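# Rotate the rusty steel cup half a turn on its fixture

## Task

Find the rusty steel cup that sits below the dial indicator and rotate it 180 degrees (half a revolution) in place on its fixture.

## Robot and tools

Robot: two arms, left_arm and right_arm, each a six-joint arm with a parallel two-finger gripper and a wrist camera (cam_left_wrist, cam_right_wrist, each 504x504 pixels). Each base sits on a tilted plate fixed to a shared metal frame behind the arms; a plate and its half of the frame count as part of that arm for any "too close" warning. Calibrated base placements in the scene frame: left_arm at (-0.044, +0.102, +0.163) m, quat_wxyz (+0.935, -0.328, +0.132, +0.008), with gravity-up in its own frame being (-0.253, -0.612, +0.750); right_arm at (+0.028, -0.238, +0.163) m, quat_wxyz (+0.935, +0.325, +0.139, +0.011), up being (-0.253, +0.612, +0.750).

Frames: the scene frame has its origin at table height halfway between the nominal bases, +z up, +x out over the table, and left_arm on the +y side (arm names do not match image sides). Each arm reports end_effector_position (metres) and end_effector_quat_wxyz in its own base frame; expect errors of a few centimetres, larger at long reach. end_effector_position is the point between the finger pads, roughly 1 cm short of the tips. The fingers point along the gripper's +z axis and separate along its y axis. Wrist camera optical frame: +z forward, +x right, +y down.

Joint order, used in every command row and every per-joint result list: shoulder (joint2), elbow (joint3), waist (joint1), wrist pitch (joint4), wrist yaw (joint5), wrist roll (joint6). Stated ranges in rad: waist -2.880 to 2.880, shoulder 0.000 to 3.142, elbow 0.000 to 3.019, wrist pitch -1.693 to 1.571, wrist yaw -1.571 to 1.571, wrist roll -2.094 to 2.094. True ends may differ by up to 0.084 rad; an action demanding more than 0.084 rad beyond a range end is rejected for both arms, and a malformed first action voids the entire call. "joint sent to its limit" means a joint was clipped at its end.

A row is always 14 numbers in [-1, 1], both arms included: left_arm's six joint values then its opening, then right_arm's six joints then its opening. The joint values are scaled offsets, not poses: they are added to the "Joint targets" as they stood when the action (or move) began, not to the previous row. Scale: 1.0 equals 2.811 rad for waist and shoulder, 2.53 for elbow, 2.575 for wrist pitch, 8.12 for wrist yaw, 9.528 for wrist roll. So repeating the same offset in a later action moves further. Zeros for an arm's joints keep it at its targets. The opening number is absolute: +1 fully open, -1 closed; to leave a gripper unchanged resend its current command, since 0 is a real half-open command.

execute_actions(actions, cameras): actions is a list of actions; each action is a table of 1 to 15 rows, one row per 1/30 s step, and the last row is held until 15 steps are used. An empty list just reports state and images. cameras: list of names, ["all"], or []; if omitted, all for an empty list, none otherwise. Per step, targets cannot lead the measured angles by more than 0.716 rad (waist, shoulder), 0.645 (elbow), 0.69 (wrist pitch), 1.84 (wrist yaw), 3.24 (wrist roll), and targets that would shift the gripper over 110 mm are scaled back, so big changes need several actions; finish an interrupted change in the next action.

move(target, speed, blend, opening_speed, blocking, cameras): target is one 14-number row or up to 15 rows, all offsets from the same starting Joint targets, sharing at most 10 s. speed is the top joint rate in rad/s, 0.01 to 12.57, default 0.5 (one value or one per target). blend is a corner-rounding radius in rad. opening_speed (0.2 or more, per second on the -1..+1 scale) ramps the gripper. blocking=false returns after about 0.5 s while motion continues. Joints move together, so the hand traces curves; there is no obstacle avoidance. The result adds a "move:" line: done, off_target (resting over 0.035 rad from target), moving, held, or fault, plus limits=held if steps were withheld. done does not prove contact or lack of it.

wait(seconds 0 to 10, cameras) lets time pass holding commands. stop(cameras) brakes a running move. zoom_image(camera, region [x0, y0, x1, y1], at most 504 by 504, origin top-left) magnifies the latest image of that camera. read_manual(section="licences") only returns licence text. finished_scene(scene) ends the current scene, giving its number as reported; it is irreversible and the cup must stay turned without the robot holding it.

Result lines: Joint positions and Joint velocities per arm (rad, rad/s, then finger pad gap in m; 0.094 m fully open); "within noise" means negligible velocity. Joint targets are the base for your next offsets. grip_measured uses the opening scale and may read up to about 2.7 mm wide when empty; on a hard part it reads a little narrower than the part. grip_effort_nm is motor effort (negative closes), not pad force. Joint torques include arm weight; numbers 2 and 4 wrap at ±28 N m. "joint command not followed" means the clearance check altered targets. Tool commands shows current gripper commands.

Cautions: move slowly into contact; speed and targets set past a surface raise impact and push force. Never let the arms strike or pinch each other. Do not drop the cup, release it while moving, or let anything leave the table. To release a push, command targets back past the measured positions. Loose objects may be nudged briefly. Avoid holding loads or stretched poses for long: at 85 °C a MOTOR HOT line appears, and at 100 °C the arm goes limp for 30 to 60 s or more.

Each tool is called after "Call:" in YAML: its name, and indented under it one key for each argument.

## Session

Call:
execute_actions:
  actions: []

Scene clock: 0.00 s.
left_arm: end_effector_position=(+0.1595, +0.1462, +0.1800) grip_measured=+1.000 grip_effort_nm=n/a end_effector_quat_wxyz=(+0.081, +0.428, +0.810, +0.394) | right_arm: end_effector_position=(+0.3143, +0.1917, -0.0730) grip_measured=+1.000 grip_effort_nm=n/a end_effector_quat_wxyz=(+0.462, -0.175, +0.865, -0.088)
Joint names: [shoulder, elbow, waist, wrist pitch, wrist yaw, wrist roll]
Joint positions: left_arm=[0.205 0.399 0.556 -0.965 -0.238 1.629 0.094] | right_arm=[1.955 0.323 0.838 0.852 0.658 0.156 0.094]
Joint velocities: within noise
Joint torques (N m): no reading
Motor temperatures (°C): left_arm=[40 30 29 32 31 30 30] | right_arm=[32 36 37 28 29 28 28]
Heat: left arm: hottest shoulder 40 °C; right arm: hottest waist 37 °C.
Joint targets: left_arm=[0.206 0.416 0.556 -0.964 -0.238 1.629] | right_arm=[1.958 0.330 0.835 0.854 0.658 0.156]
Tool commands: left_gripper/opening=+1.0 right_gripper/opening=+1.0

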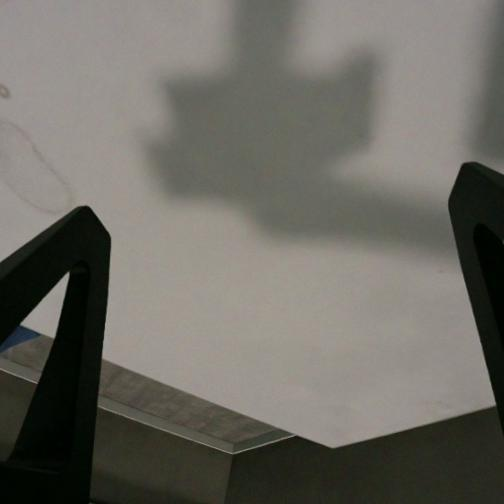

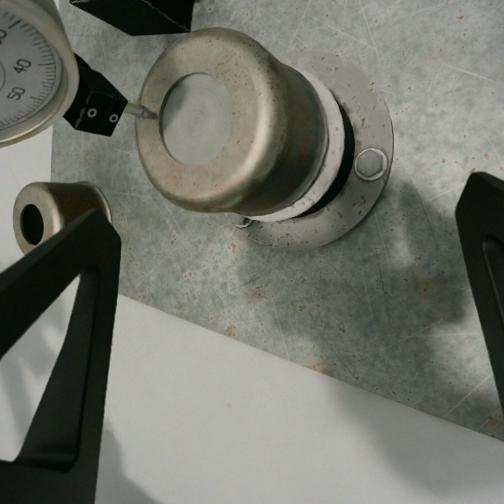

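Call:
move:
  target:
    - [0,0,0,0,0,0,1,-0.0918,-0.0316,0,0,0,0,1]
    - [0,0,0,0,0,0,1,-0.1,-0.0332,-0.1665,-0.1037,-0.1065,-0.1219,1]
  blend: 0.08
  speed: 0.6
  cameras: ["cam_right_wrist"]

Scene clock: 29.93 s.
left_arm: end_effector_position=(+0.1595, +0.1462, +0.1800) grip_measured=+1.000 grip_effort_nm=-0.017 end_effector_quat_wxyz=(+0.081, +0.428, +0.810, +0.394) | right_arm: end_effector_position=(+0.3093, +0.1614, -0.0606) grip_measured=+1.000 grip_effort_nm=0.017 end_effector_quat_wxyz=(+0.368, -0.617, +0.696, -0.015)
Joint names: [shoulder, elbow, waist, wrist pitch, wrist yaw, wrist roll]
Joint positions: left_arm=[0.205 0.399 0.556 -0.965 -0.238 1.629 0.094] | right_arm=[1.69 0.253 0.382 0.598 -0.205 -0.99 0.094]
Joint torques (N m): left_arm=[-0.97 9.89 0.91 0.42 0.32 0.01] | right_arm=[-5.36 0.94 3.96 0.62 -0.62 -0.02]
Heat: left arm: hottest shoulder 39 °C; right arm: hottest waist 37 °C.
Joint targets: left_arm=[0.206 0.416 0.556 -0.964 -0.238 1.629] | right_arm=[1.677 0.247 0.367 0.587 -0.207 -1.005]
move: done
Images, in order (width x height): cam_right_wrist 504x504.

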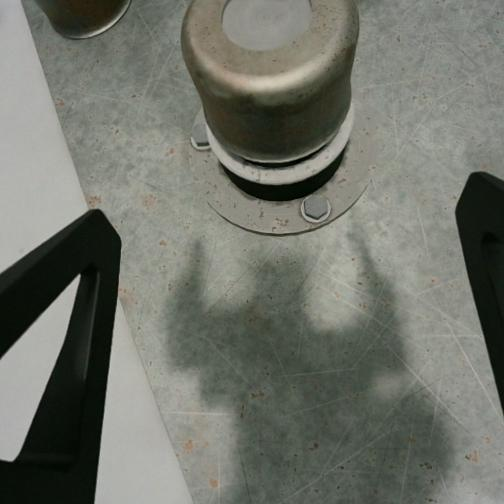

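Call:
move:
  target: [0,0,0,0,0,0,1,0.1469,0.0885,0.0306,0.0819,0.0063,0.0071,1]
  speed: 0.35
  cameras: ["cam_right_wrist"]

Scene clock: 46.00 s.
left_arm: end_effector_position=(+0.1595, +0.1462, +0.1800) grip_measured=+1.000 grip_effort_nm=-0.022 end_effector_quat_wxyz=(+0.081, +0.428, +0.810, +0.394) | right_arm: end_effector_position=(+0.3611, +0.2015, -0.1307) grip_measured=+1.000 grip_effort_nm=0.012 end_effector_quat_wxyz=(+0.369, -0.620, +0.692, -0.019)
Joint names: [shoulder, elbow, waist, wrist pitch, wrist yaw, wrist roll]
Joint positions: left_arm=[0.205 0.399 0.556 -0.965 -0.238 1.629 0.094] | right_arm=[2.07 0.46 0.444 0.784 -0.16 -0.953 0.094]
Joint torques (N m): left_arm=[-0.91 9.87 0.91 0.4 0.32 0.01] | right_arm=[-5.19 1.74 8.47 1.73 -0.42 0.35]
Heat: left arm: hottest shoulder 39 °C; right arm: hottest waist 37 °C.
Joint targets: left_arm=[0.206 0.416 0.556 -0.964 -0.238 1.629] | right_arm=[2.090 0.470 0.453 0.798 -0.156 -0.938]
move: done
Images, in order (width x height): cam_right_wrist 504x504.

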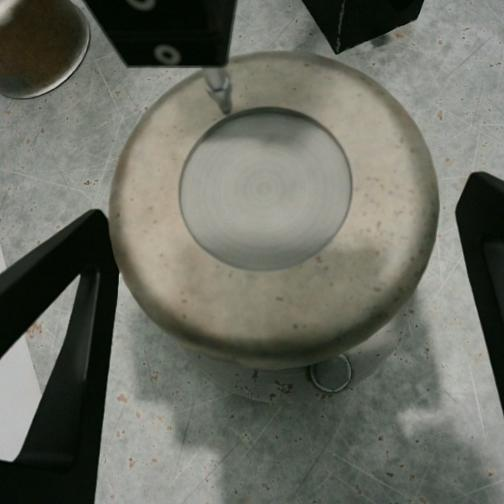

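Call:
move:
  target:
    - [0,0,0,0,0,0,1,0.0391,-0.0158,0.0228,0.1126,0.0196,0.015,1]
    - [0,0,0,0,0,0,1,0.0889,-0.0158,0.0541,0.2109,0.0443,0.0277,1]
  speed: 0.4
  blend: 0.04
  cameras: ["cam_right_wrist"]

Call:
zoom_image:
  camera: "cam_right_wrist"
  region: [80, 50, 450, 420]

Call:
move:
  target: [0,0,0,0,0,0,1,0,0,0,0,0,0,0.25]
  opening_speed: 0.6
  cameras: ["cam_right_wrist"]

Call:
zoom_image:
  camera: "cam_right_wrist"
  region: [80, 50, 450, 420]

Scene clock: 51.17 s.
left_arm: end_effector_position=(+0.1595, +0.1462, +0.1800) grip_measured=+1.000 grip_effort_nm=-0.012 end_effector_quat_wxyz=(+0.081, +0.428, +0.810, +0.394) | right_arm: end_effector_position=(+0.3641, +0.2055, -0.1303) grip_measured=+1.000 grip_effort_nm=0.012 end_effector_quat_wxyz=(+0.477, -0.483, +0.726, -0.110)
Joint names: [shoulder, elbow, waist, wrist pitch, wrist yaw, wrist roll]
Joint positions: left_arm=[0.205 0.399 0.556 -0.965 -0.238 1.629 0.094] | right_arm=[2.319 0.434 0.597 1.325 0.201 -0.69 0.094]
Joint torques (N m): left_arm=[-0.91 9.88 0.97 0.42 0.32 0] | right_arm=[-5.6 -0.39 8.29 2.06 -0.3 0.33]
Heat: left arm: hottest shoulder 39 °C; right arm: hottest waist 37 °C.
Joint targets: left_arm=[0.206 0.416 0.556 -0.964 -0.238 1.629] | right_arm=[2.340 0.430 0.605 1.341 0.204 -0.674]
move: done
Images, in order (width x height): cam_right_wrist 504x504.

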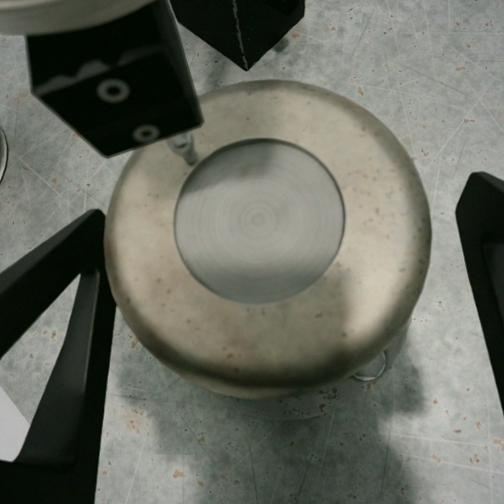

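Scaled by 1.362 from the camera's 504x504 image, which has a finer 720x720 frame.

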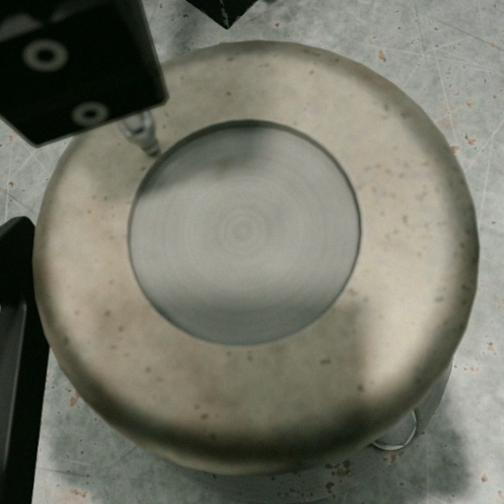

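Scene clock: 52.63 s.
left_arm: end_effector_position=(+0.1595, +0.1462, +0.1800) grip_measured=+1.000 grip_effort_nm=-0.017 end_effector_quat_wxyz=(+0.081, +0.428, +0.810, +0.394) | right_arm: end_effector_position=(+0.3624, +0.2067, -0.1317) grip_measured=+0.470 grip_effort_nm=-1.013 end_effector_quat_wxyz=(+0.476, -0.485, +0.725, -0.108)
Joint names: [shoulder, elbow, waist, wrist pitch, wrist yaw, wrist roll]
Joint positions: left_arm=[0.205 0.399 0.556 -0.965 -0.238 1.629 0.094] | right_arm=[2.323 0.434 0.602 1.326 0.2 -0.688 0.069]
Joint torques (N m): left_arm=[-0.91 9.88 0.97 0.42 0.32 0.01] | right_arm=[-5.77 -0.34 8 2.07 -0.28 0.31]
Heat: left arm: hottest shoulder 39 °C; right arm: hottest waist 37 °C.
Joint targets: left_arm=[0.206 0.416 0.556 -0.964 -0.238 1.629] | right_arm=[2.340 0.430 0.605 1.341 0.204 -0.674]
move: done
Images, in order (width x height): cam_right_wrist 504x504.

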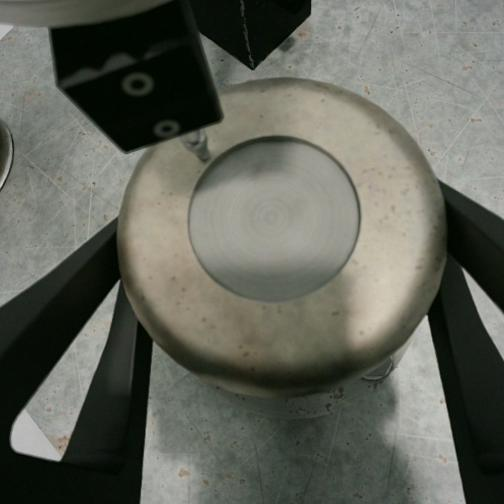

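Scaled by 1.362 from the camera's 504x504 image, which has a finer 720x720 frame.

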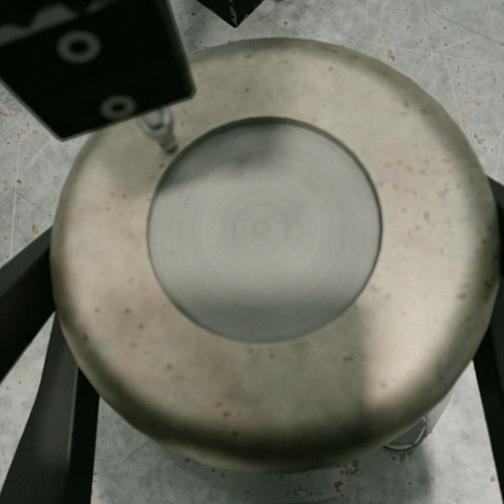

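Call:
move:
  target:
    - [0,0,0,0,0,0,1,-0.0583,-0.0012,-0.0377,-0.1091,-0.0251,-0.0152,0.25]
    - [0,0,0,0,0,0,1,-0.0971,0.0146,-0.0612,-0.2225,-0.0448,-0.0301,0.25]
    - [0,0,0,0,0,0,1,-0.1238,0.0427,-0.0786,-0.3452,-0.0597,-0.0468,0.25]
    - [0,0,0,0,0,0,1,-0.137,0.081,-0.0904,-0.4703,-0.07,-0.0647,0.25]
    - [0,0,0,0,0,0,1,-0.1345,0.1277,-0.0964,-0.5907,-0.0754,-0.0825,0.25]
    - [0,0,0,0,0,0,1,-0.1259,0.1534,-0.0971,-0.645,-0.0761,-0.0911,0.25]
  speed: 0.5
  blend: 0.04
  cameras: ["cam_right_wrist"]

Call:
zoom_image:
  camera: "cam_right_wrist"
  region: [80, 20, 450, 390]

Call:
move:
  target: [0,0,0,0,0,0,1,0,0,0,0,0,0,1]
  opening_speed: 1.0
  cameras: ["cam_right_wrist"]

Scene clock: 62.80 s.
left_arm: end_effector_position=(+0.1595, +0.1462, +0.1800) grip_measured=+1.000 grip_effort_nm=-0.022 end_effector_quat_wxyz=(+0.081, +0.428, +0.810, +0.394) | right_arm: end_effector_position=(+0.3622, +0.2027, -0.1294) grip_measured=+0.466 grip_effort_nm=-1.013 end_effector_quat_wxyz=(-0.171, +0.798, -0.559, -0.145)
Joint names: [shoulder, elbow, waist, wrist pitch, wrist yaw, wrist roll]
Joint positions: left_arm=[0.205 0.399 0.556 -0.965 -0.238 1.629 0.094] | right_arm=[1.979 0.806 0.335 -0.282 -0.438 -1.56 0.069]
Joint torques (N m): left_arm=[-0.97 9.87 0.97 0.42 0.32 0] | right_arm=[-7.82 3.43 8.94 -1.51 0.22 0.37]
Heat: left arm: hottest shoulder 39 °C; right arm: hottest waist 37 °C.
Joint targets: left_arm=[0.206 0.416 0.556 -0.964 -0.238 1.629] | right_arm=[1.986 0.819 0.332 -0.320 -0.414 -1.542]
move: off_target (right_arm); right_arm: the wrist pitch is farthest, 0.038 rad from its target
Images, in order (width x height): cam_right_wrist 504x504.

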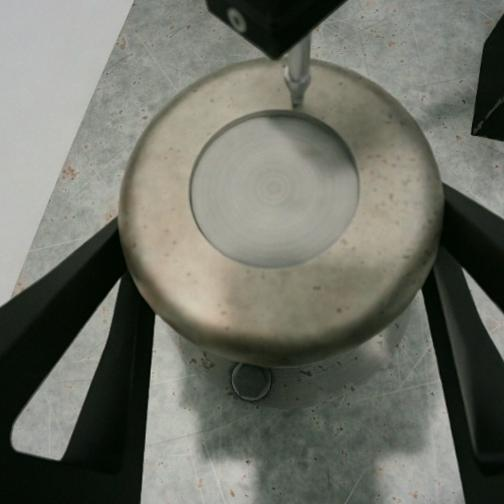

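Scaled by 1.362 from the camera's 504x504 image, which has a finer 720x720 frame.

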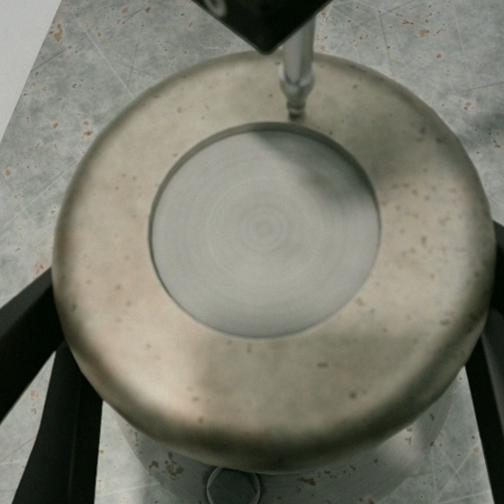

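Scene clock: 63.97 s.
left_arm: end_effector_position=(+0.1595, +0.1462, +0.1800) grip_measured=+1.000 grip_effort_nm=-0.017 end_effector_quat_wxyz=(+0.081, +0.428, +0.810, +0.394) | right_arm: end_effector_position=(+0.3605, +0.1987, -0.1305) grip_measured=+0.997 grip_effort_nm=0.154 end_effector_quat_wxyz=(-0.156, +0.798, -0.564, -0.144)
Joint names: [shoulder, elbow, waist, wrist pitch, wrist yaw, wrist roll]
Joint positions: left_arm=[0.205 0.399 0.556 -0.965 -0.238 1.629 0.094] | right_arm=[1.979 0.811 0.335 -0.31 -0.418 -1.557 0.094]
Joint torques (N m): left_arm=[-0.97 9.87 0.91 0.4 0.32 0] | right_arm=[-7.82 2.96 8.82 -0.36 -0.53 0.33]
Heat: left arm: hottest shoulder 39 °C; right arm: hottest waist 37 °C.
Joint targets: left_arm=[0.206 0.416 0.556 -0.964 -0.238 1.629] | right_arm=[1.986 0.819 0.332 -0.320 -0.414 -1.542]
move: done
Images, in order (width x height): cam_right_wrist 504x504.

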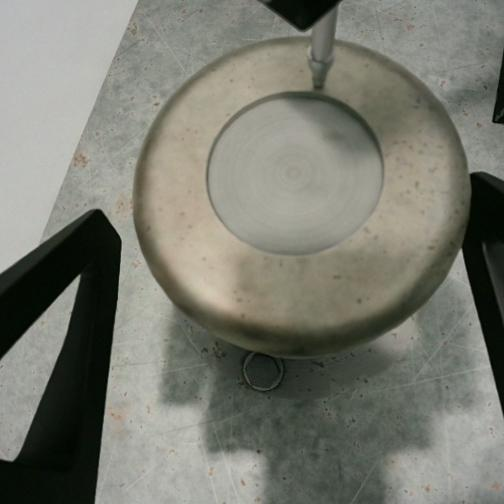

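Call:
move:
  target:
    - [0,0,0,0,0,0,1,-0.0075,-0.032,0.0075,0.0699,0.0012,0.0113,1]
    - [0,0,0,0,0,0,1,-0.0071,-0.0787,0.0135,0.1895,0.0067,0.0292,1]
    - [0,0,0,0,0,0,1,0.0085,-0.117,0.0253,0.3138,0.0169,0.0468,1]
    - [0,0,0,0,0,0,1,0.0363,-0.1447,0.043,0.4353,0.0318,0.0635,1]
    - [0,0,0,0,0,0,1,0.0761,-0.1581,0.0665,0.548,0.0515,0.0784,1]
    - [0,0,0,0,0,0,1,0.1259,-0.1534,0.0971,0.645,0.0761,0.0911,1]
  speed: 0.5
  blend: 0.04

Call:
move:
  target: [0,0,0,0,0,0,1,0,0,0,0,0,0,0]
  opening_speed: 0.6
  cameras: ["cam_right_wrist"]

Call:
zoom_image:
  camera: "cam_right_wrist"
  region: [80, 50, 450, 420]

Scene clock: 73.83 s.
left_arm: end_effector_position=(+0.1595, +0.1462, +0.1800) grip_measured=+1.000 grip_effort_nm=-0.022 end_effector_quat_wxyz=(+0.081, +0.428, +0.810, +0.394) | right_arm: end_effector_position=(+0.3614, +0.2037, -0.1310) grip_measured=+0.998 grip_effort_nm=0.149 end_effector_quat_wxyz=(+0.474, -0.485, +0.727, -0.110)
Joint names: [shoulder, elbow, waist, wrist pitch, wrist yaw, wrist roll]
Joint positions: left_arm=[0.205 0.399 0.556 -0.965 -0.238 1.629 0.094] | right_arm=[2.319 0.428 0.597 1.325 0.201 -0.69 0.094]
Joint torques (N m): left_arm=[-0.97 9.87 0.91 0.4 0.32 0.01] | right_arm=[-5.36 0.18 8.29 1.94 -0.3 0.35]
Motor temperatures (°C): left_arm=[39 35 29 32 31 29 30] | right_arm=[33 36 37 28 29 28 28]
Heat: left arm: hottest shoulder 39 °C; right arm: hottest waist 37 °C.
Joint targets: left_arm=[0.206 0.416 0.556 -0.964 -0.238 1.629] | right_arm=[2.340 0.430 0.605 1.341 0.204 -0.674]
move: done

Scene clock: 75.70 s.
left_arm: end_effector_position=(+0.1595, +0.1462, +0.1800) grip_measured=+1.000 grip_effort_nm=-0.017 end_effector_quat_wxyz=(+0.081, +0.428, +0.810, +0.394) | right_arm: end_effector_position=(+0.3603, +0.2045, -0.1318) grip_measured=+0.469 grip_effort_nm=-1.013 end_effector_quat_wxyz=(+0.474, -0.485, +0.727, -0.109)
Joint names: [shoulder, elbow, waist, wrist pitch, wrist yaw, wrist roll]
Joint positions: left_arm=[0.205 0.399 0.556 -0.965 -0.238 1.629 0.094] | right_arm=[2.322 0.428 0.6 1.326 0.201 -0.688 0.069]
Joint torques (N m): left_arm=[-0.91 9.87 0.91 0.4 0.32 0] | right_arm=[-5.6 0.13 8.06 1.96 -0.3 0.32]
Heat: left arm: hottest shoulder 39 °C; right arm: hottest waist 37 °C.
Joint targets: left_arm=[0.206 0.416 0.556 -0.964 -0.238 1.629] | right_arm=[2.340 0.430 0.605 1.341 0.204 -0.674]
move: done
Images, in order (width x height): cam_right_wrist 504x504.

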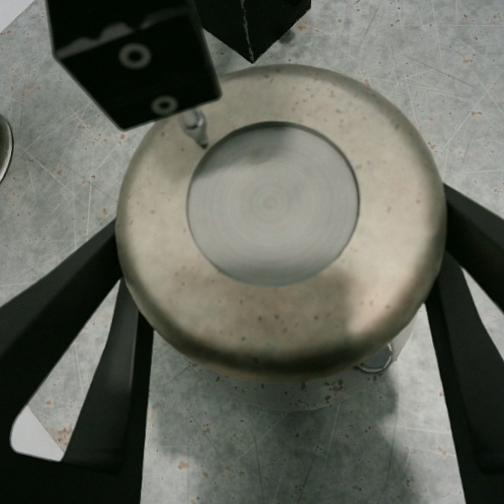

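Scaled by 1.362 from the camera's 504x504 image, which has a finer 720x720 frame.

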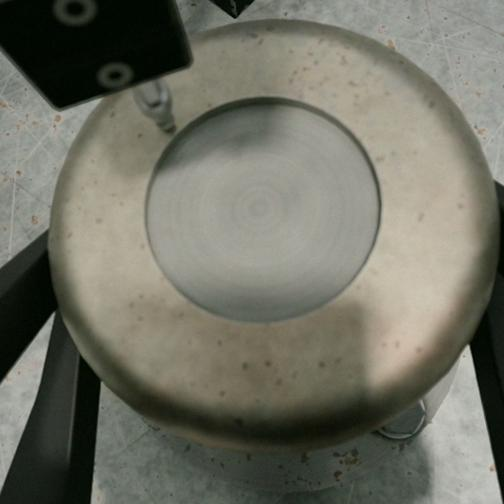

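Call:
move:
  target:
    - [0,0,0,0,0,0,1,-0.0583,-0.0012,-0.0377,-0.1091,-0.0251,-0.0152,0]
    - [0,0,0,0,0,0,1,-0.0971,0.0146,-0.0612,-0.2225,-0.0448,-0.0301,0]
    - [0,0,0,0,0,0,1,-0.1238,0.0427,-0.0786,-0.3452,-0.0597,-0.0468,0]
    - [0,0,0,0,0,0,1,-0.137,0.081,-0.0904,-0.4703,-0.07,-0.0647,0]
    - [0,0,0,0,0,0,1,-0.1345,0.1277,-0.0964,-0.5907,-0.0754,-0.0825,0]
    - [0,0,0,0,0,0,1,-0.1259,0.1534,-0.0971,-0.645,-0.0761,-0.0911,0]
  speed: 0.5
  blend: 0.04

Call:
move:
  target: [0,0,0,0,0,0,1,0,0,0,0,0,0,1]
  opening_speed: 1.0

Call:
move:
  target:
    - [0,0,0,0,0,0,1,-0.0075,-0.032,0.0075,0.0699,0.0012,0.0113,1]
    - [0,0,0,0,0,0,1,-0.0071,-0.0787,0.0135,0.1895,0.0067,0.0292,1]
    - [0,0,0,0,0,0,1,0.0085,-0.117,0.0253,0.3138,0.0169,0.0468,1]
    - [0,0,0,0,0,0,1,0.0363,-0.1447,0.043,0.4353,0.0318,0.0635,1]
    - [0,0,0,0,0,0,1,0.0761,-0.1581,0.0665,0.548,0.0515,0.0784,1]
    - [0,0,0,0,0,0,1,0.1259,-0.1511,0.0971,0.645,0.0761,0.0911,1]
  speed: 0.5
  blend: 0.04

Call:
move:
  target: [0,0,0,0,0,0,1,0,0,0,0,0,0,0]
  opening_speed: 0.6
  cameras: ["cam_right_wrist"]

Call:
zoom_image:
  camera: "cam_right_wrist"
  region: [80, 50, 450, 420]

Scene clock: 88.77 s.
left_arm: end_effector_position=(+0.1595, +0.1462, +0.1800) grip_measured=+1.000 grip_effort_nm=-0.017 end_effector_quat_wxyz=(+0.081, +0.428, +0.810, +0.394) | right_arm: end_effector_position=(+0.3622, +0.2023, -0.1302) grip_measured=+0.466 grip_effort_nm=-1.009 end_effector_quat_wxyz=(-0.171, +0.798, -0.559, -0.146)
Joint names: [shoulder, elbow, waist, wrist pitch, wrist yaw, wrist roll]
Joint positions: left_arm=[0.205 0.399 0.556 -0.965 -0.238 1.629 0.094] | right_arm=[1.982 0.805 0.333 -0.279 -0.439 -1.56 0.069]
Joint torques (N m): left_arm=[-0.97 9.88 0.91 0.4 0.32 0] | right_arm=[-8.12 3.4 9.05 -1.58 0.24 0.35]
Heat: left arm: hottest shoulder 39 °C; right arm: hottest waist 38 °C.
Joint targets: left_arm=[0.206 0.416 0.556 -0.964 -0.238 1.629] | right_arm=[1.986 0.818 0.332 -0.320 -0.414 -1.542]
move: off_target (right_arm); right_arm: the wrist pitch is farthest, 0.041 rad from its target

Scene clock: 90.17 s.
left_arm: end_effector_position=(+0.1595, +0.1462, +0.1800) grip_measured=+1.000 grip_effort_nm=-0.022 end_effector_quat_wxyz=(+0.081, +0.428, +0.810, +0.394) | right_arm: end_effector_position=(+0.3603, +0.1981, -0.1313) grip_measured=+0.997 grip_effort_nm=0.149 end_effector_quat_wxyz=(-0.155, +0.798, -0.565, -0.144)
Joint names: [shoulder, elbow, waist, wrist pitch, wrist yaw, wrist roll]
Joint positions: left_arm=[0.205 0.399 0.556 -0.965 -0.238 1.629 0.094] | right_arm=[1.982 0.812 0.333 -0.31 -0.418 -1.557 0.094]
Joint torques (N m): left_arm=[-0.97 9.88 0.91 0.42 0.32 0] | right_arm=[-7.71 2.88 8.94 -0.31 -0.54 0.32]
Heat: left arm: hottest shoulder 39 °C; right arm: hottest waist 38 °C.
Joint targets: left_arm=[0.206 0.416 0.556 -0.964 -0.238 1.629] | right_arm=[1.986 0.819 0.332 -0.320 -0.414 -1.542]
move: done

Scene clock: 94.30 s.
left_arm: end_effector_position=(+0.1595, +0.1462, +0.1800) grip_measured=+1.000 grip_effort_nm=-0.017 end_effector_quat_wxyz=(+0.081, +0.428, +0.810, +0.394) | right_arm: end_effector_position=(+0.3616, +0.2040, -0.1310) grip_measured=+0.998 grip_effort_nm=0.154 end_effector_quat_wxyz=(+0.475, -0.485, +0.726, -0.110)
Joint names: [shoulder, elbow, waist, wrist pitch, wrist yaw, wrist roll]
Joint positions: left_arm=[0.205 0.399 0.556 -0.965 -0.238 1.629 0.094] | right_arm=[2.319 0.428 0.597 1.325 0.201 -0.69 0.094]
Joint torques (N m): left_arm=[-0.91 9.87 0.91 0.42 0.32 0.01] | right_arm=[-5.6 0.64 8.12 2.09 -0.29 0.32]
Heat: left arm: hottest shoulder 39 °C; right arm: hottest waist 38 °C.
Joint targets: left_arm=[0.206 0.416 0.556 -0.964 -0.238 1.629] | right_arm=[2.340 0.436 0.605 1.341 0.204 -0.674]
move: done

Scene clock: 96.17 s.
left_arm: end_effector_position=(+0.1595, +0.1462, +0.1800) grip_measured=+1.000 grip_effort_nm=-0.017 end_effector_quat_wxyz=(+0.081, +0.428, +0.810, +0.394) | right_arm: end_effector_position=(+0.3606, +0.2047, -0.1318) grip_measured=+0.468 grip_effort_nm=-1.013 end_effector_quat_wxyz=(+0.474, -0.485, +0.727, -0.109)
Joint names: [shoulder, elbow, waist, wrist pitch, wrist yaw, wrist roll]
Joint positions: left_arm=[0.205 0.399 0.556 -0.965 -0.238 1.629 0.094] | right_arm=[2.322 0.428 0.6 1.326 0.201 -0.688 0.069]
Joint torques (N m): left_arm=[-0.97 9.87 0.97 0.42 0.32 0.01] | right_arm=[-5.66 0.65 8.06 2.04 -0.31 0.31]
Heat: left arm: hottest shoulder 39 °C; right arm: hottest waist 38 °C.
Joint targets: left_arm=[0.206 0.416 0.556 -0.964 -0.238 1.629] | right_arm=[2.340 0.436 0.605 1.341 0.204 -0.674]
move: done
Images, in order (width x height): cam_right_wrist 504x504.

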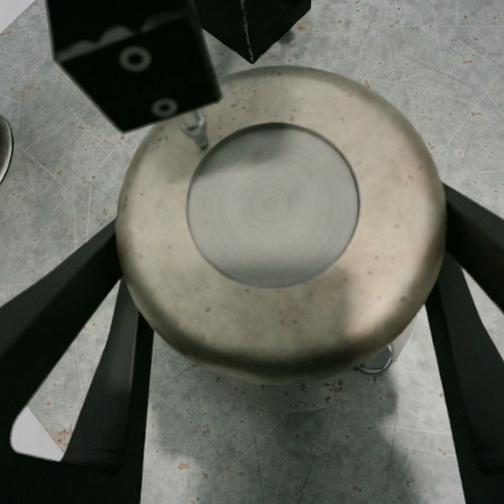

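Scaled by 1.362 from the camera's 504x504 image, which has a finer 720x720 frame.

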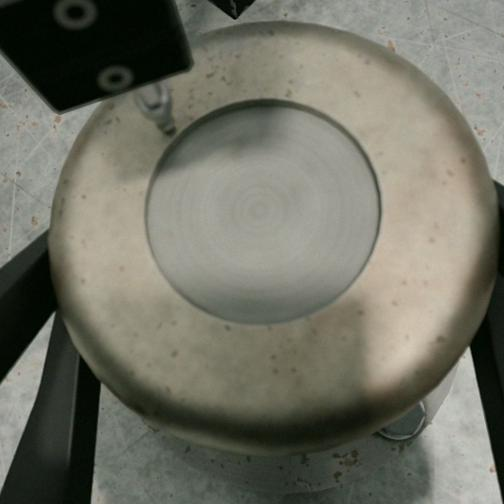

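Call:
move:
  target:
    - [0,0,0,0,0,0,1,-0.0583,-0.0035,-0.0377,-0.1091,-0.0251,-0.0152,0]
    - [0,0,0,0,0,0,1,-0.0971,0.0123,-0.0612,-0.2225,-0.0448,-0.0301,0]
    - [0,0,0,0,0,0,1,-0.1238,0.0404,-0.0786,-0.3452,-0.0597,-0.0468,0]
    - [0,0,0,0,0,0,1,-0.137,0.0787,-0.0904,-0.4703,-0.07,-0.0647,0]
    - [0,0,0,0,0,0,1,-0.1345,0.1254,-0.0964,-0.5907,-0.0754,-0.0825,0]
    - [0,0,0,0,0,0,1,-0.1259,0.1511,-0.0971,-0.645,-0.0761,-0.0911,0]
  speed: 0.5
  blend: 0.04

Call:
move:
  target: [0,0,0,0,0,0,1,0,0,0,0,0,0,1]
  opening_speed: 1.0

Call:
move:
  target:
    - [0,0,0,0,0,0,1,-0.0075,-0.032,0.0075,0.0699,0.0012,0.0113,1]
    - [0,0,0,0,0,0,1,-0.0071,-0.0787,0.0135,0.1895,0.0067,0.0292,1]
    - [0,0,0,0,0,0,1,0.0085,-0.117,0.0253,0.3138,0.0169,0.0468,1]
    - [0,0,0,0,0,0,1,0.0363,-0.1447,0.043,0.4353,0.0318,0.0635,1]
    - [0,0,0,0,0,0,1,0.0761,-0.1581,0.0665,0.548,0.0515,0.0784,1]
    - [0,0,0,0,0,0,1,0.1259,-0.1511,0.0971,0.645,0.0761,0.0911,1]
  speed: 0.5
  blend: 0.04

Call:
move:
  target: [0,0,0,0,0,0,1,0,0,0,0,0,0,0]
  opening_speed: 0.6
  cameras: ["cam_right_wrist"]

Call:
zoom_image:
  camera: "cam_right_wrist"
  region: [80, 50, 450, 420]

Scene clock: 107.70 s.
left_arm: end_effector_position=(+0.1595, +0.1462, +0.1800) grip_measured=+1.000 grip_effort_nm=-0.022 end_effector_quat_wxyz=(+0.081, +0.428, +0.810, +0.394) | right_arm: end_effector_position=(+0.3622, +0.2022, -0.1299) grip_measured=+0.466 grip_effort_nm=-1.013 end_effector_quat_wxyz=(-0.170, +0.798, -0.560, -0.145)
Joint names: [shoulder, elbow, waist, wrist pitch, wrist yaw, wrist roll]
Joint positions: left_arm=[0.205 0.399 0.556 -0.965 -0.238 1.629 0.094] | right_arm=[1.981 0.806 0.334 -0.282 -0.437 -1.559 0.069]
Joint torques (N m): left_arm=[-0.91 9.88 0.91 0.4 0.32 0] | right_arm=[-8 3.34 9.05 -1.44 0.14 0.35]
Heat: left arm: hottest shoulder 39 °C; right arm: hottest waist 38 °C.
Joint targets: left_arm=[0.206 0.416 0.556 -0.964 -0.238 1.629] | right_arm=[1.986 0.818 0.332 -0.320 -0.414 -1.542]
move: off_target (right_arm); right_arm: the wrist pitch is farthest, 0.038 rad from its target

Scene clock: 109.10 s.
left_arm: end_effector_position=(+0.1595, +0.1462, +0.1800) grip_measured=+1.000 grip_effort_nm=-0.017 end_effector_quat_wxyz=(+0.081, +0.428, +0.810, +0.394) | right_arm: end_effector_position=(+0.3603, +0.1984, -0.1310) grip_measured=+0.997 grip_effort_nm=0.154 end_effector_quat_wxyz=(-0.156, +0.798, -0.564, -0.144)
Joint names: [shoulder, elbow, waist, wrist pitch, wrist yaw, wrist roll]
Joint positions: left_arm=[0.205 0.399 0.556 -0.965 -0.238 1.629 0.094] | right_arm=[1.981 0.811 0.334 -0.31 -0.418 -1.557 0.094]
Joint torques (N m): left_arm=[-0.97 9.88 0.91 0.42 0.32 0] | right_arm=[-7.88 2.91 8.94 -0.32 -0.55 0.32]
Heat: left arm: hottest shoulder 39 °C; right arm: hottest waist 38 °C.
Joint targets: left_arm=[0.206 0.416 0.556 -0.964 -0.238 1.629] | right_arm=[1.986 0.818 0.332 -0.320 -0.414 -1.542]
move: done

Scene clock: 113.23 s.
left_arm: end_effector_position=(+0.1595, +0.1462, +0.1800) grip_measured=+1.000 grip_effort_nm=-0.017 end_effector_quat_wxyz=(+0.081, +0.428, +0.810, +0.394) | right_arm: end_effector_position=(+0.3616, +0.2040, -0.1310) grip_measured=+0.998 grip_effort_nm=0.149 end_effector_quat_wxyz=(+0.475, -0.485, +0.727, -0.110)
Joint names: [shoulder, elbow, waist, wrist pitch, wrist yaw, wrist roll]
Joint positions: left_arm=[0.205 0.399 0.556 -0.965 -0.238 1.629 0.094] | right_arm=[2.319 0.428 0.597 1.325 0.201 -0.689 0.094]
Joint torques (N m): left_arm=[-0.97 9.87 0.97 0.42 0.32 0.01] | right_arm=[-5.3 0.68 8.29 2.04 -0.3 0.34]
Heat: left arm: hottest shoulder 39 °C; right arm: hottest waist 38 °C.
Joint targets: left_arm=[0.206 0.416 0.556 -0.964 -0.238 1.629] | right_arm=[2.340 0.436 0.605 1.341 0.204 -0.674]
move: done

Scene clock: 115.10 s.
left_arm: end_effector_position=(+0.1595, +0.1462, +0.1800) grip_measured=+1.000 grip_effort_nm=-0.017 end_effector_quat_wxyz=(+0.081, +0.428, +0.810, +0.394) | right_arm: end_effector_position=(+0.3606, +0.2047, -0.1318) grip_measured=+0.469 grip_effort_nm=-1.013 end_effector_quat_wxyz=(+0.474, -0.485, +0.727, -0.109)
Joint names: [shoulder, elbow, waist, wrist pitch, wrist yaw, wrist roll]
Joint positions: left_arm=[0.205 0.399 0.556 -0.965 -0.238 1.629 0.094] | right_arm=[2.322 0.428 0.6 1.326 0.201 -0.688 0.069]
Joint torques (N m): left_arm=[-0.97 9.87 0.91 0.42 0.32 0.01] | right_arm=[-5.54 0.65 8.12 2.03 -0.31 0.31]
Heat: left arm: hottest shoulder 39 °C; right arm: hottest waist 38 °C.
Joint targets: left_arm=[0.206 0.416 0.556 -0.964 -0.238 1.629] | right_arm=[2.340 0.436 0.605 1.341 0.204 -0.674]
move: done
Images, in order (width x height): cam_right_wrist 504x504.

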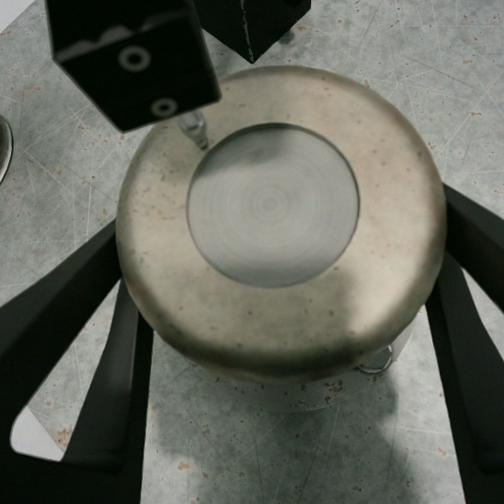

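Scaled by 1.362 from the camera's 504x504 image, which has a finer 720x720 frame.

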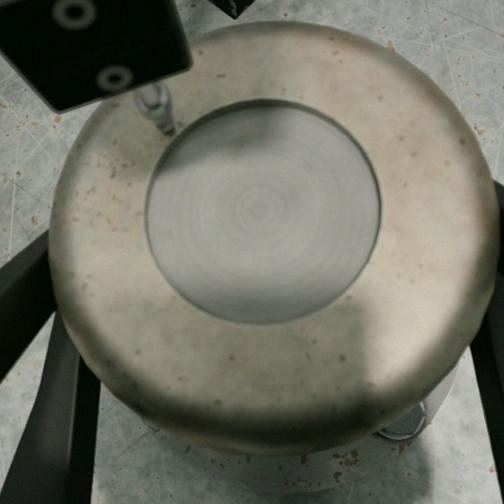

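Call:
move:
  target:
    - [0,0,0,0,0,0,1,-0.0583,-0.0035,-0.0377,-0.1091,-0.0251,-0.0152,0]
    - [0,0,0,0,0,0,1,-0.0971,0.0123,-0.0612,-0.2225,-0.0448,-0.0301,0]
    - [0,0,0,0,0,0,1,-0.1238,0.0404,-0.0786,-0.3452,-0.0597,-0.0468,0]
    - [0,0,0,0,0,0,1,-0.137,0.0787,-0.0904,-0.4703,-0.07,-0.0647,0]
    - [0,0,0,0,0,0,1,-0.1366,0.1004,-0.0939,-0.5305,-0.073,-0.0736,0]
  speed: 0.5
  blend: 0.04

Call:
move:
  target: [0,0,0,0,0,0,1,0,0,0,0,0,0,1]
  opening_speed: 1.0

Call:
move:
  target:
    - [0,0,0,0,0,0,1,0.0036,-0.0281,0.0103,0.075,0.0036,0.0117,1]
    - [0,0,0,0,0,0,1,0.0192,-0.0664,0.0221,0.1993,0.0138,0.0293,1]
    - [0,0,0,0,0,0,1,0.047,-0.0941,0.0398,0.3208,0.0287,0.046,1]
    - [0,0,0,0,0,0,1,0.0868,-0.1075,0.0633,0.4335,0.0484,0.0609,1]
    - [0,0,0,0,0,0,1,0.1366,-0.1004,0.0939,0.5305,0.073,0.0736,1]
  speed: 0.5
  blend: 0.04
  cameras: ["cam_right_wrist"]

Call:
zoom_image:
  camera: "cam_right_wrist"
  region: [80, 50, 450, 420]

Scene clock: 131.23 s.
left_arm: end_effector_position=(+0.1595, +0.1462, +0.1800) grip_measured=+1.000 grip_effort_nm=-0.027 end_effector_quat_wxyz=(+0.081, +0.428, +0.810, +0.394) | right_arm: end_effector_position=(+0.3606, +0.2030, -0.1321) grip_measured=+0.468 grip_effort_nm=-1.013 end_effector_quat_wxyz=(-0.232, +0.759, -0.599, -0.105)
Joint names: [shoulder, elbow, waist, wrist pitch, wrist yaw, wrist roll]
Joint positions: left_arm=[0.205 0.399 0.556 -0.965 -0.238 1.629 0.094] | right_arm=[1.964 0.683 0.343 0.014 -0.422 -1.397 0.069]
Joint torques (N m): left_arm=[-0.91 9.89 0.97 0.42 0.32 0.01] | right_arm=[-8.23 2.52 8.47 -1.2 0.54 0.38]
Heat: left arm: hottest shoulder 39 °C; right arm: hottest waist 38 °C.
Joint targets: left_arm=[0.206 0.416 0.556 -0.964 -0.238 1.629] | right_arm=[1.956 0.690 0.341 -0.025 -0.389 -1.375]
move: off_target (right_arm); right_arm: the wrist pitch is farthest, 0.039 rad from its target

Scene clock: 132.63 s.
left_arm: end_effector_position=(+0.1595, +0.1462, +0.1800) grip_measured=+1.000 grip_effort_nm=-0.017 end_effector_quat_wxyz=(+0.081, +0.428, +0.810, +0.394) | right_arm: end_effector_position=(+0.3595, +0.1977, -0.1339) grip_measured=+0.997 grip_effort_nm=0.154 end_effector_quat_wxyz=(-0.216, +0.758, -0.608, -0.098)
Joint names: [shoulder, elbow, waist, wrist pitch, wrist yaw, wrist roll]
Joint positions: left_arm=[0.205 0.399 0.556 -0.965 -0.238 1.629 0.094] | right_arm=[1.96 0.687 0.343 -0.015 -0.393 -1.391 0.094]
Joint torques (N m): left_arm=[-0.97 9.88 0.91 0.42 0.32 0] | right_arm=[-7.88 2.19 8.23 -0.02 -0.53 0.33]
Heat: left arm: hottest shoulder 39 °C; right arm: hottest waist 38 °C.
Joint targets: left_arm=[0.206 0.416 0.556 -0.964 -0.238 1.629] | right_arm=[1.956 0.690 0.341 -0.025 -0.389 -1.375]
move: done

Scene clock: 136.17 s.
left_arm: end_effector_position=(+0.1595, +0.1462, +0.1800) grip_measured=+1.000 grip_effort_nm=-0.017 end_effector_quat_wxyz=(+0.081, +0.428, +0.810, +0.394) | right_arm: end_effector_position=(+0.3615, +0.2039, -0.1310) grip_measured=+0.998 grip_effort_nm=0.149 end_effector_quat_wxyz=(+0.475, -0.485, +0.727, -0.110)
Joint names: [shoulder, elbow, waist, wrist pitch, wrist yaw, wrist roll]
Joint positions: left_arm=[0.205 0.399 0.556 -0.965 -0.238 1.629 0.094] | right_arm=[2.319 0.428 0.597 1.325 0.201 -0.69 0.094]
Joint torques (N m): left_arm=[-0.91 9.88 0.91 0.42 0.32 0] | right_arm=[-5.54 0.65 8.41 1.99 -0.29 0.34]
Heat: left arm: hottest shoulder 39 °C; right arm: hottest waist 38 °C.
Joint targets: left_arm=[0.206 0.416 0.556 -0.964 -0.238 1.629] | right_arm=[2.340 0.436 0.605 1.341 0.204 -0.674]
move: done
Images, in order (width x height): cam_right_wrist 504x504.

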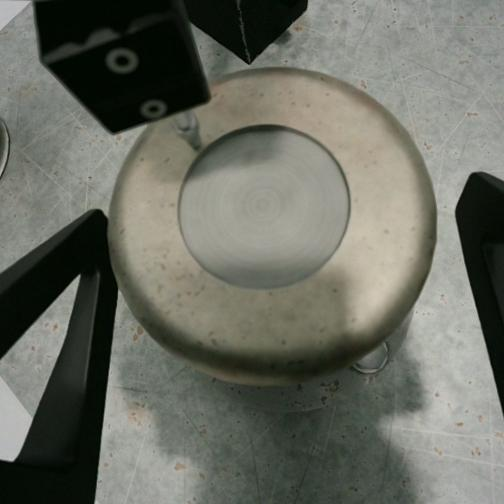

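Scaled by 1.362 from the camera's 504x504 image, which has a finer 720x720 frame.

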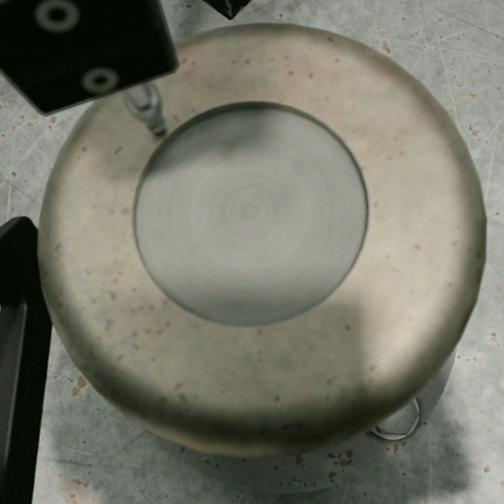

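Call:
zoom_image:
  camera: "cam_right_wrist"
  region: [100, 150, 280, 330]

Call:
zoom_image:
  camera: "cam_right_wrist"
  region: [260, 60, 440, 240]

Scaled by 2.800 from the camera's 504x504 image, which has a finer 720x720 frame.

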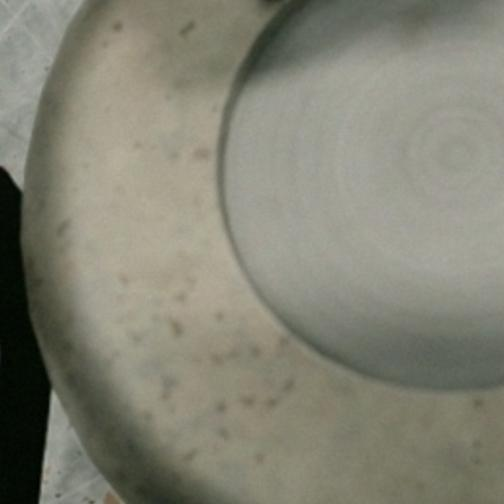

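Scaled by 2.800 from the camera's 504x504 image, which has a finer 720x720 frame.

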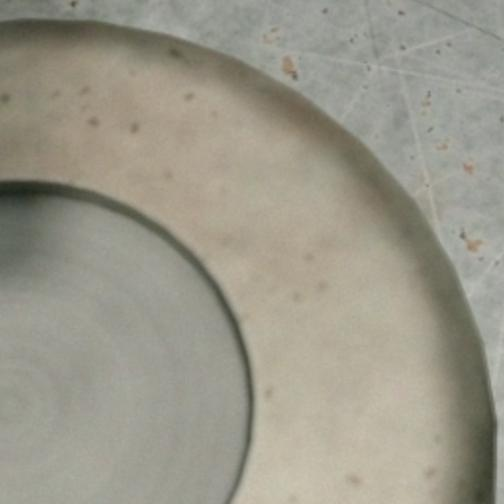

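Call:
move:
  target: [0,0,0,0,0,0,1,0,0,0,0,0,0,0]
  opening_speed: 0.6
  cameras: ["cam_right_wrist"]

Call:
zoom_image:
  camera: "cam_right_wrist"
  region: [110, 190, 290, 370]

Call:
zoom_image:
  camera: "cam_right_wrist"
  region: [270, 60, 450, 240]

Call:
move:
  target:
    - [0,0,0,0,0,0,1,-0.0583,-0.0035,-0.0377,-0.1091,-0.0251,-0.0152,0]
    - [0,0,0,0,0,0,1,-0.0971,0.0123,-0.0612,-0.2225,-0.0448,-0.0301,0]
  speed: 0.5
  blend: 0.04
  cameras: ["cam_right_wrist"]

Call:
zoom_image:
  camera: "cam_right_wrist"
  region: [110, 190, 290, 370]

Call:
zoom_image:
  camera: "cam_right_wrist"
  region: [270, 60, 450, 240]

Scene clock: 160.83 s.
left_arm: end_effector_position=(+0.1595, +0.1462, +0.1800) grip_measured=+1.000 grip_effort_nm=-0.017 end_effector_quat_wxyz=(+0.081, +0.428, +0.810, +0.394) | right_arm: end_effector_position=(+0.3606, +0.2047, -0.1318) grip_measured=+0.469 grip_effort_nm=-1.013 end_effector_quat_wxyz=(+0.474, -0.485, +0.727, -0.109)
Joint names: [shoulder, elbow, waist, wrist pitch, wrist yaw, wrist roll]
Joint positions: left_arm=[0.205 0.399 0.556 -0.965 -0.238 1.629 0.094] | right_arm=[2.322 0.428 0.6 1.326 0.201 -0.688 0.069]
Joint torques (N m): left_arm=[-0.97 9.88 0.91 0.42 0.32 0] | right_arm=[-5.6 0.7 8.29 2.1 -0.3 0.32]
Heat: left arm: hottest shoulder 38 °C; right arm: hottest waist 38 °C.
Joint targets: left_arm=[0.206 0.416 0.556 -0.964 -0.238 1.629] | right_arm=[2.340 0.436 0.605 1.341 0.204 -0.674]
move: done
Images, in order (width x height): cam_right_wrist 504x504.

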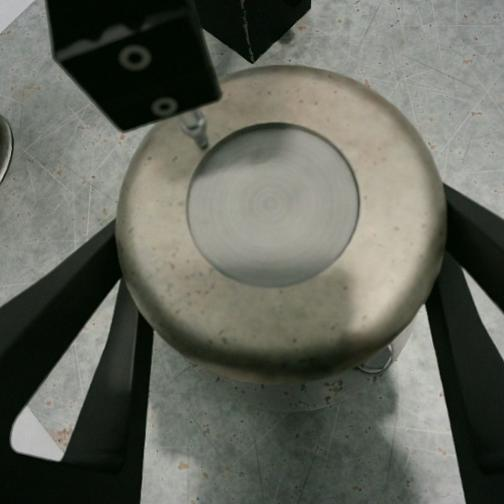

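Scaled by 2.800 from the camera's 504x504 image, which has a finer 720x720 frame.

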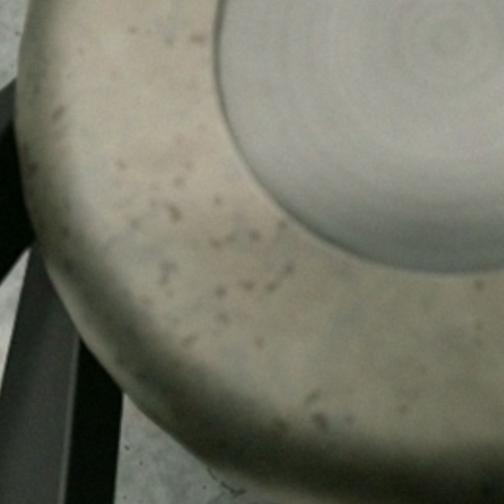

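Scaled by 2.800 from the camera's 504x504 image, which has a finer 720x720 frame.

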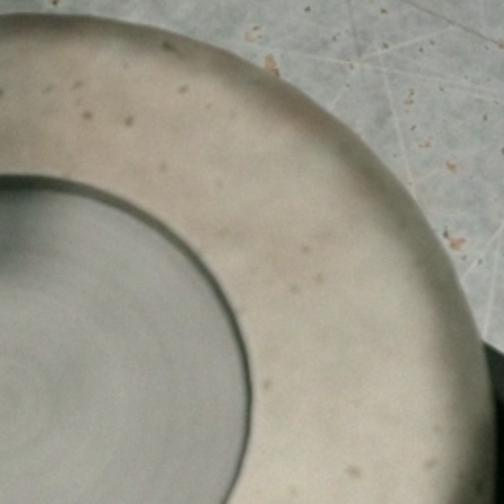

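Scene clock: 162.70 s.
left_arm: end_effector_position=(+0.1595, +0.1462, +0.1800) grip_measured=+1.000 grip_effort_nm=-0.017 end_effector_quat_wxyz=(+0.081, +0.428, +0.810, +0.394) | right_arm: end_effector_position=(+0.3609, +0.2042, -0.1321) grip_measured=+0.469 grip_effort_nm=-1.013 end_effector_quat_wxyz=(+0.369, -0.620, +0.692, -0.018)
Joint names: [shoulder, elbow, waist, wrist pitch, wrist yaw, wrist roll]
Joint positions: left_arm=[0.205 0.399 0.556 -0.965 -0.238 1.629 0.094] | right_arm=[2.076 0.464 0.451 0.785 -0.158 -0.948 0.069]
Joint torques (N m): left_arm=[-0.91 9.87 0.97 0.4 0.32 0] | right_arm=[-7.36 1.07 6.3 0.43 -0.61 0.03]
Heat: left arm: hottest shoulder 38 °C; right arm: hottest waist 38 °C.
Joint targets: left_arm=[0.206 0.416 0.556 -0.964 -0.238 1.629] | right_arm=[2.067 0.468 0.433 0.768 -0.160 -0.961]
move: done
Images, in order (width x height): cam_right_wrist 504x504.

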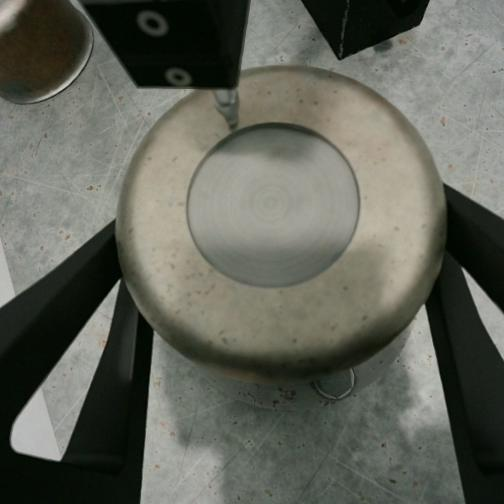

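Scaled by 2.800 from the camera's 504x504 image, which has a finer 720x720 frame.

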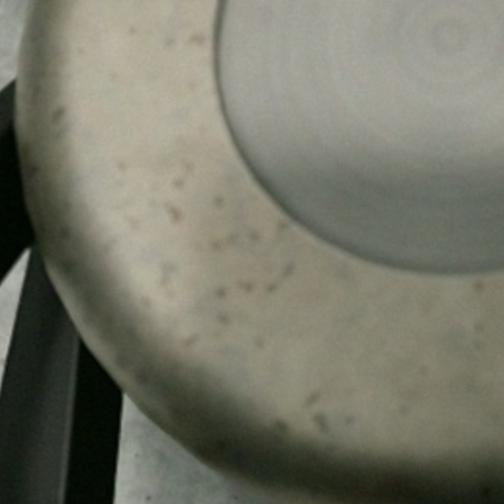

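Scaled by 2.800 from the camera's 504x504 image, which has a finer 720x720 frame.

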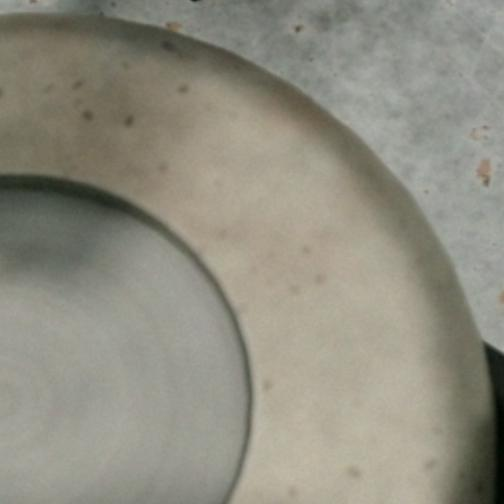

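Call:
move:
  target:
    - [0,0,0,0,0,0,1,-0.0267,0.0277,-0.0174,-0.1227,-0.0149,-0.0167,0]
    - [0,0,0,0,0,0,1,-0.0398,0.066,-0.0292,-0.2478,-0.0251,-0.0345,0]
  speed: 0.5
  blend: [0.04,0]
  cameras: ["cam_right_wrist"]

Call:
zoom_image:
  camera: "cam_right_wrist"
  region: [110, 190, 290, 370]

Call:
zoom_image:
  camera: "cam_right_wrist"
  region: [270, 60, 450, 240]

Scene clock: 190.07 s.
left_arm: end_effector_position=(+0.1595, +0.1462, +0.1800) grip_measured=+1.000 grip_effort_nm=-0.012 end_effector_quat_wxyz=(+0.081, +0.428, +0.810, +0.394) | right_arm: end_effector_position=(+0.3605, +0.2033, -0.1323) grip_measured=+0.468 grip_effort_nm=-1.013 end_effector_quat_wxyz=(-0.261, +0.737, -0.619, -0.080)
Joint names: [shoulder, elbow, waist, wrist pitch, wrist yaw, wrist roll]
Joint positions: left_arm=[0.205 0.399 0.556 -0.965 -0.238 1.629 0.094] | right_arm=[1.966 0.626 0.356 0.17 -0.392 -1.309 0.069]
Joint torques (N m): left_arm=[-0.91 9.88 0.91 0.4 0.32 0.01] | right_arm=[-8.06 2.39 7.94 -1.02 0.36 0.37]
Heat: left arm: hottest shoulder 38 °C; right arm: hottest waist 37 °C.
Joint targets: left_arm=[0.206 0.416 0.556 -0.964 -0.238 1.629] | right_arm=[1.955 0.635 0.351 0.130 -0.364 -1.289]
move: off_target (right_arm); right_arm: the wrist pitch is farthest, 0.040 rad from its target
Images, in order (width x height): cam_right_wrist 504x504.

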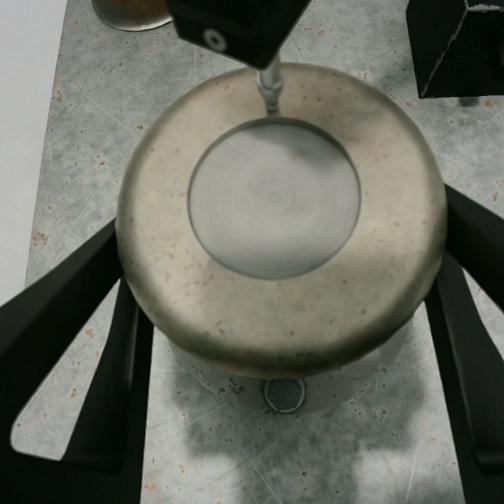

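Scaled by 2.800 from the camera's 504x504 image, which has a finer 720x720 frame.

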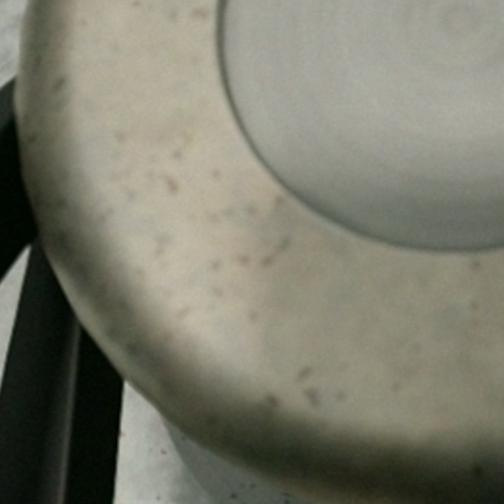

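Scaled by 2.800 from the camera's 504x504 image, which has a finer 720x720 frame.

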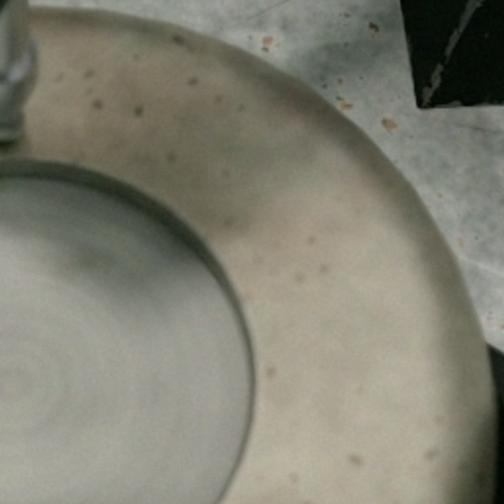

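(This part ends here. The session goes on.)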